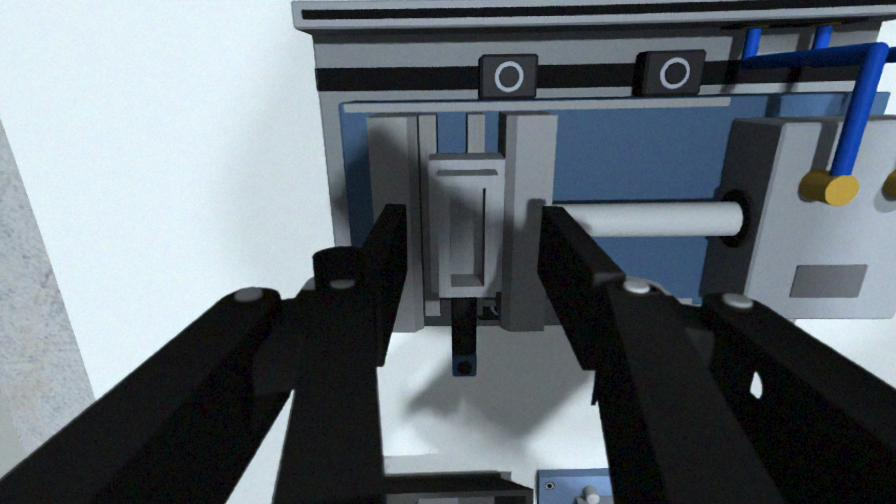

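Emit:
move --target '[-0.01465,0.00049,0,0.01253,0.01502,0,0.00018,-0.2,-1,-1,0,0,0,0,0,0,0,-0.2,-1,-1]' --speed 0.03 --cameras '["cam_left_wrist"]'

Scene clock: 179.17 s.
left_arm: end_effector_position=(+0.5863, -0.4813, +0.1080) position_measured=154 object_status=3 end_effector_quat_wxyz=(+0.002, +0.713, -0.701, +0.000) | right_arm: end_effector_position=(+0.4257, +0.0005, +0.2528) position_measured=154 object_status=3 end_effector_quat_wxyz=(-0.001, +0.895, +0.446, +0.002)
Joint positions: left_arm=[-1.157 -0.685 -0.002 0.799 1.955 -0.003 -0.703] | right_arm=[-2.399 0.001 -0.002 -0.398 2.004 0.002 -2.498]
Joint velocities: left_arm=[0 0 0.001 -0.001 0.004 0 0] | right_arm=[within noise]
Joint torques (N m): left_arm=[24.45 0.7 1.07 -54.48 2.95 0.98 0.14] | right_arm=[26.01 -0.73 0.21 -18.51 2.41 0.65 -0.23]
External joint torques (N m): left_arm=[-0.17 1.19 0.74 0.34 0.34 0.27 0.14] | right_arm=[1.29 -0.66 0.7 0.06 -0.2 -0.21 -0.23]
Flange force (N): left_arm=[-2.0 -0.4 1.1] | right_arm=[2.1 3.1 -3.0]
Joint targets: left_arm=[-1.158 -0.683 0.000 0.800 1.958 0.000 -0.699] | right_arm=[-2.401 0.000 0.000 -0.400 2.000 0.001 -2.501]
move: done
cam_left_wrist: T_world_to_cam=[[-0.999845, -0.0170324, 0.00447564, 0.584493], [-0.0145371, 0.941694, 0.336155, 0.433582], [-0.00994022, 0.336038, -0.941796, 0.412193], [0, 0, 0, 1]] pos_world=[0.594803, -0.536859, 0.239835]

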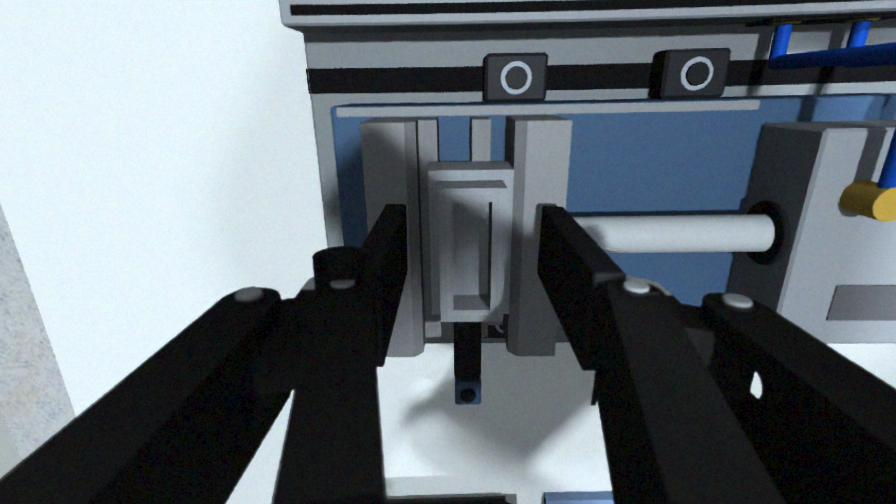

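Emit:
move --pt "0 0 0 0 0 0 0 -1 -1 -1 0 0 0 0 0 0 0 -0.2 -1 -1" --pt "0.00631 0 0 -0.00366 -0.00551 0 0 -1 -1 -1 0 0 0 0 0 0 0 -0.2 -1 -1" --speed '[0.03,0.015]' --cameras '["cam_left_wrist"]'

Scene clock: 185.10 s.
left_arm: end_effector_position=(+0.5863, -0.4810, +0.1109) position_measured=195 object_status=2 end_effector_quat_wxyz=(+0.002, +0.713, -0.701, -0.001) | right_arm: end_effector_position=(+0.4257, +0.0005, +0.2528) position_measured=154 object_status=3 end_effector_quat_wxyz=(-0.001, +0.895, +0.446, +0.002)
Joint positions: left_arm=[-1.15 -0.684 -0.002 0.798 1.945 -0.003 -0.702] | right_arm=[-2.399 0.001 -0.002 -0.398 2.004 0.002 -2.498]
Joint velocities: left_arm=[0.002 0 0.001 0 -0.003 0.001 0.001] | right_arm=[within noise]
Joint torques (N m): left_arm=[26.15 0.43 1.05 -56.12 2.39 0.97 0.07] | right_arm=[26.02 -0.73 0.26 -18.46 2.4 0.64 -0.2]
External joint torques (N m): left_arm=[1.41 0.52 0.48 -1.15 -0.24 0.25 0.06] | right_arm=[1.39 -0.7 0.71 0.08 -0.18 -0.22 -0.2]
Flange force (N): left_arm=[4.0 -5.9 -3.1] | right_arm=[2.4 3.3 -3.2]
Joint targets: left_arm=[-1.147 -0.683 0.000 0.794 1.942 0.000 -0.699] | right_arm=[-2.401 0.000 0.000 -0.400 2.000 0.001 -2.501]
move: done
cam_left_wrist: T_world_to_cam=[[-0.999836, -0.0171294, 0.0059085, 0.584375], [-0.0141334, 0.9413, 0.337276, 0.431697], [-0.011339, 0.337137, -0.941387, 0.416181], [0, 0, 0, 1]] pos_world=[0.5951, -0.536656, 0.242734]

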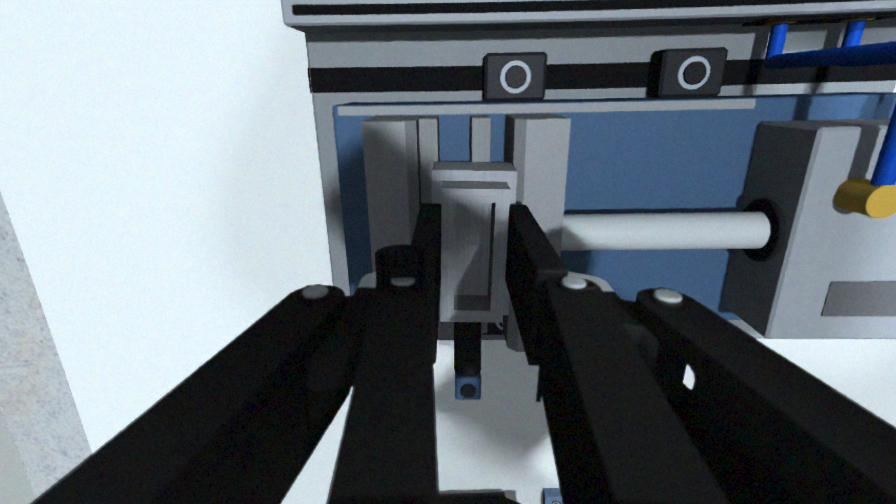

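Emit:
move --pt "0.02941 0 0 -0.01488 -0.02446 0 0 -1 -1 -1 0 0 0 0 0 0 0 -0.2 -1 -1" --pt "-0.46704 0.31727 0 -0.35022 0.06452 0 0.1162 -1 -1 -1 0 0 0 0 0 0 0 -0.2 -1 -1" --speed '[0.04,0.3]' --blend '[0.02,0]' --cameras '["cam_left_wrist","cam_high"]'

Scene clock: 209.77 s.
left_arm: end_effector_position=(+0.5972, -0.1003, +0.1674) position_measured=195 object_status=2 end_effector_quat_wxyz=(+0.003, +0.716, -0.698, -0.002) | right_arm: end_effector_position=(+0.4257, +0.0004, +0.2528) position_measured=154 object_status=3 end_effector_quat_wxyz=(-0.001, +0.895, +0.446, +0.002)
Joint positions: left_arm=[-1.91 -0.166 0.001 0.226 2.129 -0.003 -0.188] | right_arm=[-2.4 0.001 -0.002 -0.398 2.004 0.002 -2.498]
Joint velocities: left_arm=[0 0 0 0 0 0.001 0.005] | right_arm=[within noise]
Joint torques (N m): left_arm=[24.11 0.41 0.82 -40.48 3.01 0.85 0.15] | right_arm=[26.01 -0.71 0.15 -18.51 2.4 0.67 -0.2]
External joint torques (N m): left_arm=[0.33 0.66 0.83 -1.19 0.45 0.22 0.15] | right_arm=[1.36 -0.76 0.51 0.07 -0.19 -0.2 -0.19]
Flange force (N): left_arm=[-1.9 2.3 -0.6] | right_arm=[2.0 3.4 -3.1]
Joint targets: left_arm=[-1.910 -0.165 0.000 0.222 2.132 0.000 -0.183] | right_arm=[-2.401 0.000 0.000 -0.400 2.000 0.001 -2.501]
move: done
cam_left_wrist: T_world_to_cam=[[-0.999678, -0.0240076, 0.00824013, 0.600206], [-0.0198211, 0.941155, 0.337393, 0.0578857], [-0.0158553, 0.337121, -0.941328, 0.343784], [0, 0, 0, 1]] pos_world=[0.606611, -0.155967, 0.299138]
Images, in order (width x height): cam_high 896x504, cam_left_wrist 896x504.

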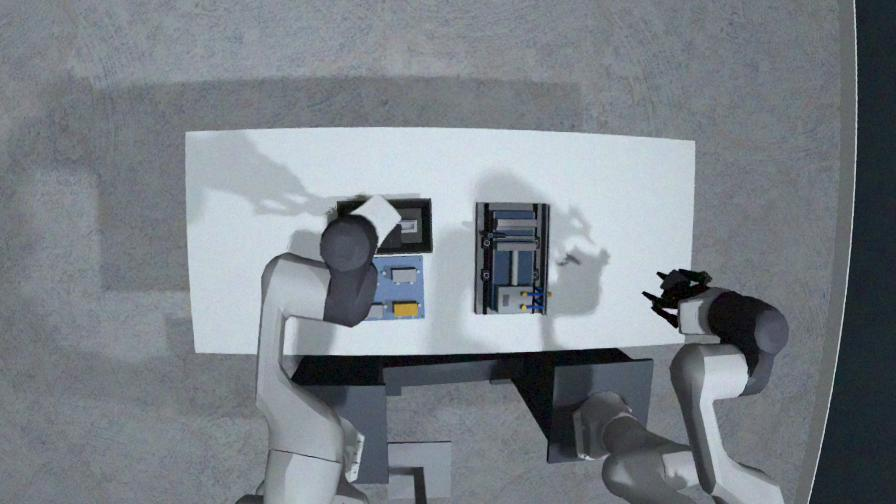

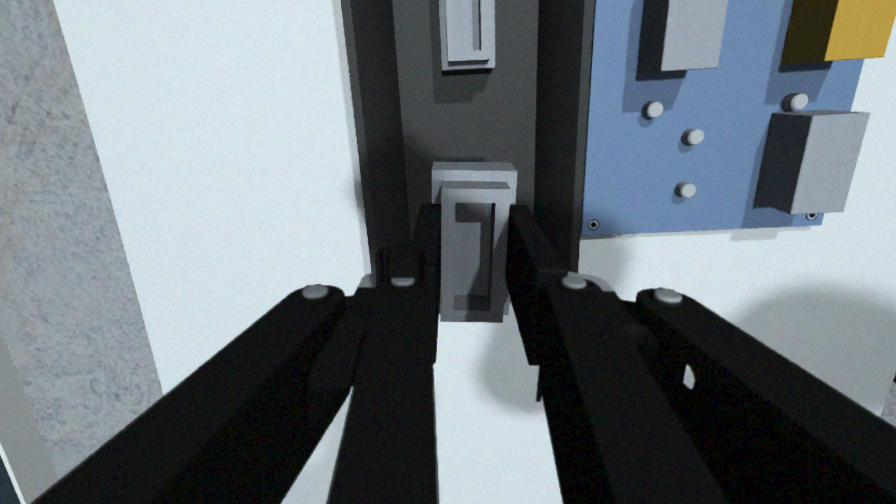

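Emit:
move --target '[-0.06789,-0.00502,0,0.0963,0.09068,0,-0.00185,-1,-1,-1,0,0,0,0,0,0,0,-0.2,-1,-1]' --speed 0.12 --cameras '["cam_left_wrist"]'

Scene clock: 224.10 s.
left_arm: end_effector_position=(+0.5916, -0.1027, +0.0493) position_measured=195 object_status=2 end_effector_quat_wxyz=(+0.002, +0.714, -0.700, -0.001) | right_arm: end_effector_position=(+0.4257, +0.0004, +0.2528) position_measured=154 object_status=3 end_effector_quat_wxyz=(-0.001, +0.895, +0.446, +0.002)
Joint positions: left_arm=[-2.021 -0.172 0.001 0.38 2.396 -0.003 -0.188] | right_arm=[-2.4 0.001 -0.002 -0.398 2.004 0.002 -2.498]
Joint velocities: left_arm=[-0.002 0.001 0 0 0.004 0 0] | right_arm=[within noise]
Joint torques (N m): left_arm=[21.81 0.02 0.81 -42.11 2.98 0.75 -0.24] | right_arm=[26.04 -0.7 0.17 -18.45 2.39 0.64 -0.24]
External joint torques (N m): left_arm=[0.58 0.27 0.69 -0.76 0.43 0.25 -0.24] | right_arm=[1.45 -0.63 0.68 0.05 -0.18 -0.21 -0.24]
Flange force (N): left_arm=[-0.2 0.2 -0.6] | right_arm=[2.4 3.4 -3.3]
Joint targets: left_arm=[-2.020 -0.173 0.000 0.380 2.400 0.000 -0.191] | right_arm=[-2.401 0.000 0.000 -0.400 2.000 0.001 -2.501]
move: done
cam_left_wrist: T_world_to_cam=[[-0.999815, -0.0183615, 0.00578412, 0.596337], [-0.0153316, 0.941172, 0.337579, 0.0971336], [-0.0116423, 0.337428, -0.941279, 0.230827], [0, 0, 0, 1]] pos_world=[0.600403, -0.158357, 0.181033]

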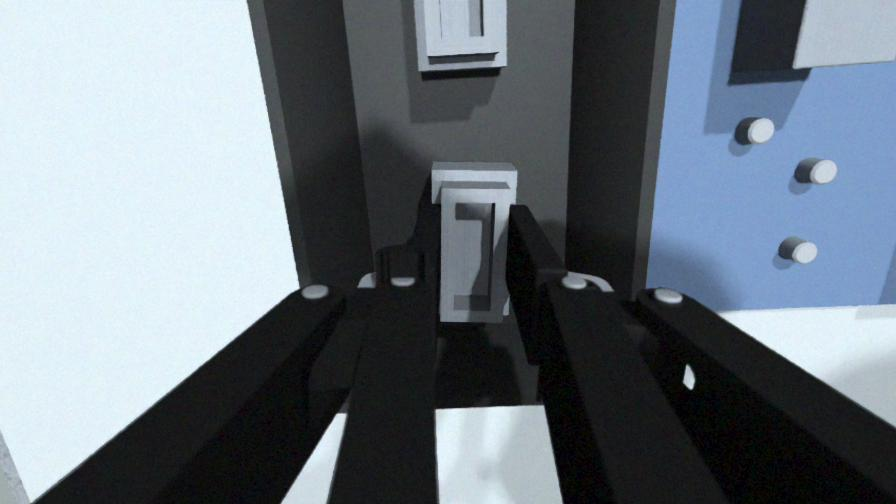

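Emit:
execute_actions --actions '[[[-0.00009,0,0,0.00066,0.00042,0,0,-1,-1,-1,0,0,0,0,0,0,0,-0.2,-1,-1],[-0.00018,0,0,0.00132,0.00083,0,0,-1,-1,-1,0,0,0,0,0,0,0,-0.2,-1,-1]],[[-0.00009,0,0,0.00066,0.00042,0,0,-1,-1,-1,0,0,0,0,0,0,0,-0.2,-1,-1],[-0.00018,0,0,0.00132,0.00083,0,0,-1,-1,-1,0,0,0,0,0,0,0,-0.2,-1,-1]],[[-0.00009,0,0,0.00066,0.00042,0,0,-1,-1,-1,0,0,0,0,0,0,0,-0.2,-1,-1],[-0.00018,0,0,0.00132,0.00083,0,0,-1,-1,-1,0,0,0,0,0,0,0,-0.2,-1,-1]],[[-0.00009,0,0,0.00066,0.00042,0,0,-1,-1,-1,0,0,0,0,0,0,0,-0.2,-1,-1],[-0.00018,0,0,0.00132,0.00083,0,0,-1,-1,-1,0,0,0,0,0,0,0,-0.2,-1,-1]]]' --cameras '[]'

Scene clock: 230.77 s.
left_arm: end_effector_position=(+0.5922, -0.1028, +0.0451) position_measured=195 object_status=2 end_effector_quat_wxyz=(+0.002, +0.714, -0.700, -0.001) | right_arm: end_effector_position=(+0.4257, +0.0004, +0.2528) position_measured=154 object_status=3 end_effector_quat_wxyz=(-0.001, +0.895, +0.446, +0.002)
Joint positions: left_arm=[-2.022 -0.172 0.001 0.388 2.407 -0.003 -0.188] | right_arm=[-2.4 0.001 -0.002 -0.398 2.004 0.002 -2.498]
Joint torques (N m): left_arm=[21.5 0.11 0.88 -41.82 3.03 0.74 -0.17] | right_arm=[26 -0.71 0.18 -18.44 2.41 0.66 -0.2]
External joint torques (N m): left_arm=[0.23 0.33 0.73 -0.15 0.46 0.24 -0.17] | right_arm=[1.34 -0.66 0.65 0.09 -0.18 -0.2 -0.2]
External joint torques at the end of the 1st action: left_arm=[0.45 0.22 0.68 -0.31 0.44 0.24 -0.2] | right_arm=[1.47 -0.67 0.73 -0.04 -0.16 -0.2 -0.23]
External joint torques at the end of the 2nd action: left_arm=[0.28 0.35 0.81 -0.2 0.47 0.23 -0.2] | right_arm=[1.37 -0.64 0.79 0.11 -0.18 -0.19 -0.21]
External joint torques at the end of the 3rd action: left_arm=[0.37 0.26 0.74 -0.25 0.49 0.22 -0.18] | right_arm=[1.5 -0.58 0.8 -0.09 -0.17 -0.19 -0.29]
Flange force (N): left_arm=[-0.4 0.1 0.6] | right_arm=[2.3 3.3 -3.1]
Flange force at the end of the 1st action (N): left_arm=[-0.1 -0.4 0.2] | right_arm=[2.3 3.2 -3.4]
Flange force at the end of the 2nd action (N): left_arm=[-0.4 0.0 0.5] | right_arm=[2.5 3.3 -3.1]
Flange force at the end of the 3rd action (N): left_arm=[-0.2 -0.2 0.5] | right_arm=[2.3 3.1 -3.5]
Joint targets: left_arm=[-2.022 -0.173 0.000 0.388 2.410 0.000 -0.191] | right_arm=[-2.401 0.000 0.000 -0.400 2.000 0.001 -2.501]
Step readings (joint positions of left_arm | right_arm; steps 1 to 15: 1st action; 16 to 30: 2nd action; 31 to 45: 3rd action; 46 to 60: 4th action):
0: [-2.021 -0.172 0.001 0.380 2.397 -0.003 -0.188] | [-2.400 0.001 -0.002 -0.398 2.004 0.002 -2.498]
1: [-2.021 -0.172 0.001 0.380 2.397 -0.003 -0.188] | [-2.400 0.001 -0.002 -0.398 2.004 0.002 -2.498]
2: [-2.021 -0.172 0.001 0.380 2.397 -0.003 -0.188] | [-2.400 0.001 -0.002 -0.398 2.004 0.002 -2.498]
4: [-2.021 -0.172 0.001 0.381 2.398 -0.003 -0.188] | [-2.400 0.001 -0.002 -0.398 2.004 0.002 -2.498]
8: [-2.021 -0.172 0.001 0.381 2.399 -0.003 -0.188] | [-2.400 0.001 -0.002 -0.398 2.004 0.002 -2.498]
15: [-2.021 -0.172 0.001 0.381 2.399 -0.003 -0.188] | [-2.400 0.001 -0.002 -0.398 2.004 0.002 -2.498]
16: [-2.021 -0.172 0.001 0.381 2.399 -0.003 -0.188] | [-2.400 0.001 -0.002 -0.398 2.004 0.002 -2.498]
17: [-2.021 -0.172 0.001 0.382 2.400 -0.003 -0.188] | [-2.400 0.001 -0.002 -0.398 2.004 0.002 -2.498]
19: [-2.021 -0.172 0.001 0.382 2.400 -0.003 -0.188] | [-2.400 0.001 -0.002 -0.398 2.004 0.002 -2.498]
23: [-2.021 -0.172 0.001 0.383 2.401 -0.003 -0.188] | [-2.400 0.001 -0.002 -0.398 2.004 0.002 -2.498]
30: [-2.021 -0.172 0.001 0.384 2.402 -0.003 -0.188] | [-2.400 0.001 -0.002 -0.398 2.004 0.002 -2.498]
31: [-2.021 -0.172 0.001 0.384 2.402 -0.003 -0.188] | [-2.400 0.001 -0.002 -0.398 2.004 0.002 -2.498]
32: [-2.021 -0.172 0.001 0.384 2.402 -0.003 -0.188] | [-2.400 0.001 -0.002 -0.398 2.004 0.002 -2.498]
34: [-2.021 -0.172 0.001 0.385 2.403 -0.003 -0.188] | [-2.400 0.001 -0.002 -0.398 2.004 0.002 -2.498]
38: [-2.021 -0.172 0.001 0.386 2.404 -0.003 -0.188] | [-2.400 0.001 -0.002 -0.398 2.004 0.002 -2.498]
45: [-2.021 -0.172 0.001 0.386 2.404 -0.003 -0.188] | [-2.400 0.001 -0.002 -0.398 2.004 0.002 -2.498]
46: [-2.021 -0.172 0.001 0.386 2.404 -0.003 -0.188] | [-2.400 0.001 -0.002 -0.398 2.004 0.002 -2.498]
47: [-2.021 -0.172 0.001 0.386 2.404 -0.003 -0.188] | [-2.400 0.001 -0.002 -0.398 2.004 0.002 -2.498]
49: [-2.021 -0.172 0.001 0.387 2.405 -0.003 -0.188] | [-2.400 0.001 -0.002 -0.398 2.004 0.002 -2.498]
53: [-2.021 -0.172 0.001 0.388 2.406 -0.003 -0.188] | [-2.400 0.001 -0.002 -0.398 2.004 0.002 -2.498]
60: [-2.022 -0.172 0.001 0.388 2.407 -0.003 -0.188] | [-2.400 0.001 -0.002 -0.398 2.004 0.002 -2.498]

Emit:
execute_actions --actions '[[[-0.00009,0,0,0.00066,0.00042,0,0,-1,-1,-1,0,0,0,0,0,0,0,-0.2,-1,-1],[-0.00018,0,0,0.00132,0.00083,0,0,-1,-1,-1,0,0,0,0,0,0,0,-0.2,-1,-1]],[[-0.00009,0,0,0.00066,0.00042,0,0,-1,-1,-1,0,0,0,0,0,0,0,-0.2,-1,-1],[-0.00018,0,0,0.00132,0.00083,0,0,-1,-1,-1,0,0,0,0,0,0,0,-0.2,-1,-1]],[[-0.00009,0,0,0.00066,0.00042,0,0,-1,-1,-1,0,0,0,0,0,0,0,-0.2,-1,-1],[-0.00018,0,0,0.00132,0.00083,0,0,-1,-1,-1,0,0,0,0,0,0,0,-0.2,-1,-1]]]' --cameras '["cam_left_wrist"]'

Scene clock: 235.07 s.
left_arm: end_effector_position=(+0.5922, -0.1028, +0.0415) position_measured=195 object_status=2 end_effector_quat_wxyz=(+0.002, +0.714, -0.700, -0.001) | right_arm: end_effector_position=(+0.4257, +0.0004, +0.2528) position_measured=154 object_status=3 end_effector_quat_wxyz=(-0.001, +0.895, +0.446, +0.002)
Joint positions: left_arm=[-2.022 -0.172 0.001 0.394 2.414 -0.003 -0.188] | right_arm=[-2.4 0.001 -0.002 -0.398 2.004 0.002 -2.498]
Joint torques (N m): left_arm=[21.44 0.09 0.89 -41.93 3.02 0.72 -0.18] | right_arm=[26.08 -0.68 0.22 -18.42 2.4 0.67 -0.23]
External joint torques (N m): left_arm=[0.29 0.2 0.63 -0.18 0.44 0.23 -0.18] | right_arm=[1.43 -0.53 0.81 0.1 -0.19 -0.19 -0.23]
External joint torques at the end of the 1st action: left_arm=[0.25 0.29 0.74 -0.01 0.45 0.23 -0.21] | right_arm=[1.42 -0.64 0.77 0.09 -0.18 -0.21 -0.19]
External joint torques at the end of the 2nd action: left_arm=[0.37 0.41 0.79 -0.27 0.47 0.23 -0.19] | right_arm=[1.43 -0.71 0.59 0.17 -0.18 -0.19 -0.18]
Flange force (N): left_arm=[-0.1 -0.1 0.5] | right_arm=[2.7 3.3 -3.3]
Flange force at the end of the 1st action (N): left_arm=[-0.2 -0.3 0.8] | right_arm=[2.6 3.3 -3.2]
Flange force at the end of the 2nd action (N): left_arm=[-0.4 -0.2 0.4] | right_arm=[2.5 3.7 -3.2]
Joint targets: left_arm=[-2.022 -0.173 0.000 0.395 2.418 0.000 -0.191] | right_arm=[-2.401 0.000 0.000 -0.400 2.000 0.001 -2.501]
Step readings (joint positions of left_arm | right_arm; steps 1 to 15: 1st action; 16 to 30: 2nd action; 31 to 45: 3rd action):
0: [-2.022 -0.172 0.001 0.388 2.407 -0.003 -0.188] | [-2.400 0.001 -0.002 -0.398 2.004 0.002 -2.498]
1: [-2.022 -0.172 0.001 0.388 2.407 -0.003 -0.188] | [-2.400 0.001 -0.002 -0.398 2.004 0.002 -2.498]
2: [-2.022 -0.172 0.001 0.388 2.407 -0.003 -0.188] | [-2.400 0.001 -0.002 -0.398 2.004 0.002 -2.498]
4: [-2.022 -0.172 0.001 0.389 2.408 -0.003 -0.188] | [-2.400 0.001 -0.002 -0.398 2.004 0.002 -2.498]
8: [-2.022 -0.172 0.001 0.390 2.409 -0.003 -0.188] | [-2.400 0.001 -0.002 -0.398 2.004 0.002 -2.498]
15: [-2.022 -0.172 0.001 0.390 2.409 -0.003 -0.188] | [-2.400 0.001 -0.002 -0.398 2.004 0.002 -2.498]
16: [-2.022 -0.172 0.001 0.390 2.409 -0.003 -0.188] | [-2.400 0.001 -0.002 -0.398 2.004 0.002 -2.498]
17: [-2.022 -0.172 0.001 0.390 2.409 -0.003 -0.188] | [-2.400 0.001 -0.002 -0.398 2.004 0.002 -2.498]
19: [-2.022 -0.172 0.001 0.391 2.410 -0.003 -0.188] | [-2.400 0.001 -0.002 -0.398 2.004 0.002 -2.498]
23: [-2.022 -0.172 0.001 0.392 2.411 -0.003 -0.188] | [-2.400 0.001 -0.002 -0.398 2.004 0.002 -2.498]
30: [-2.022 -0.172 0.001 0.392 2.411 -0.003 -0.188] | [-2.400 0.001 -0.002 -0.398 2.004 0.002 -2.498]
31: [-2.022 -0.172 0.001 0.392 2.412 -0.003 -0.188] | [-2.400 0.001 -0.002 -0.398 2.004 0.002 -2.498]
32: [-2.022 -0.172 0.001 0.392 2.412 -0.003 -0.188] | [-2.400 0.001 -0.002 -0.398 2.004 0.002 -2.498]
34: [-2.022 -0.172 0.001 0.393 2.413 -0.003 -0.188] | [-2.400 0.001 -0.002 -0.398 2.004 0.002 -2.498]
38: [-2.022 -0.172 0.001 0.394 2.413 -0.003 -0.188] | [-2.400 0.001 -0.002 -0.398 2.004 0.002 -2.498]
45: [-2.022 -0.172 0.001 0.394 2.414 -0.003 -0.188] | [-2.400 0.001 -0.002 -0.398 2.004 0.002 -2.498]
cam_left_wrist: T_world_to_cam=[[-0.999818, -0.0186753, 0.00398041, 0.597049], [-0.0162391, 0.941272, 0.337258, 0.100452], [-0.0100451, 0.337132, -0.941404, 0.222631], [0, 0, 0, 1]] pos_world=[0.600808, -0.158459, 0.173331]

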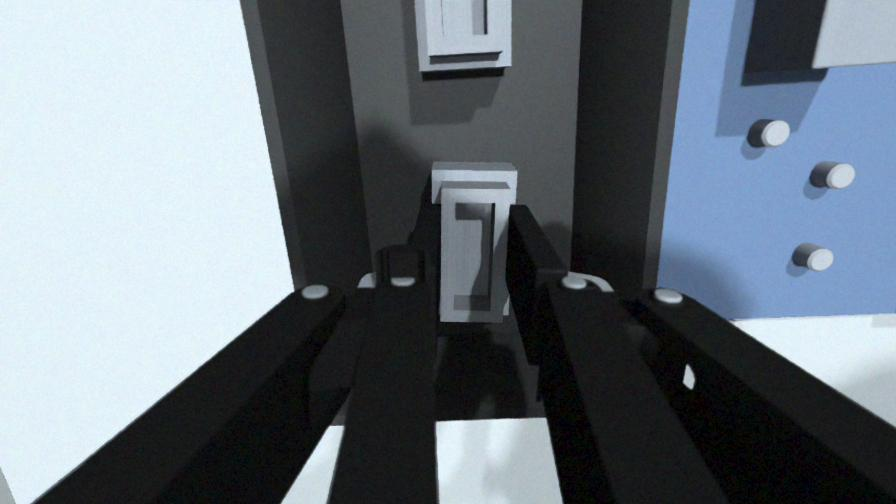

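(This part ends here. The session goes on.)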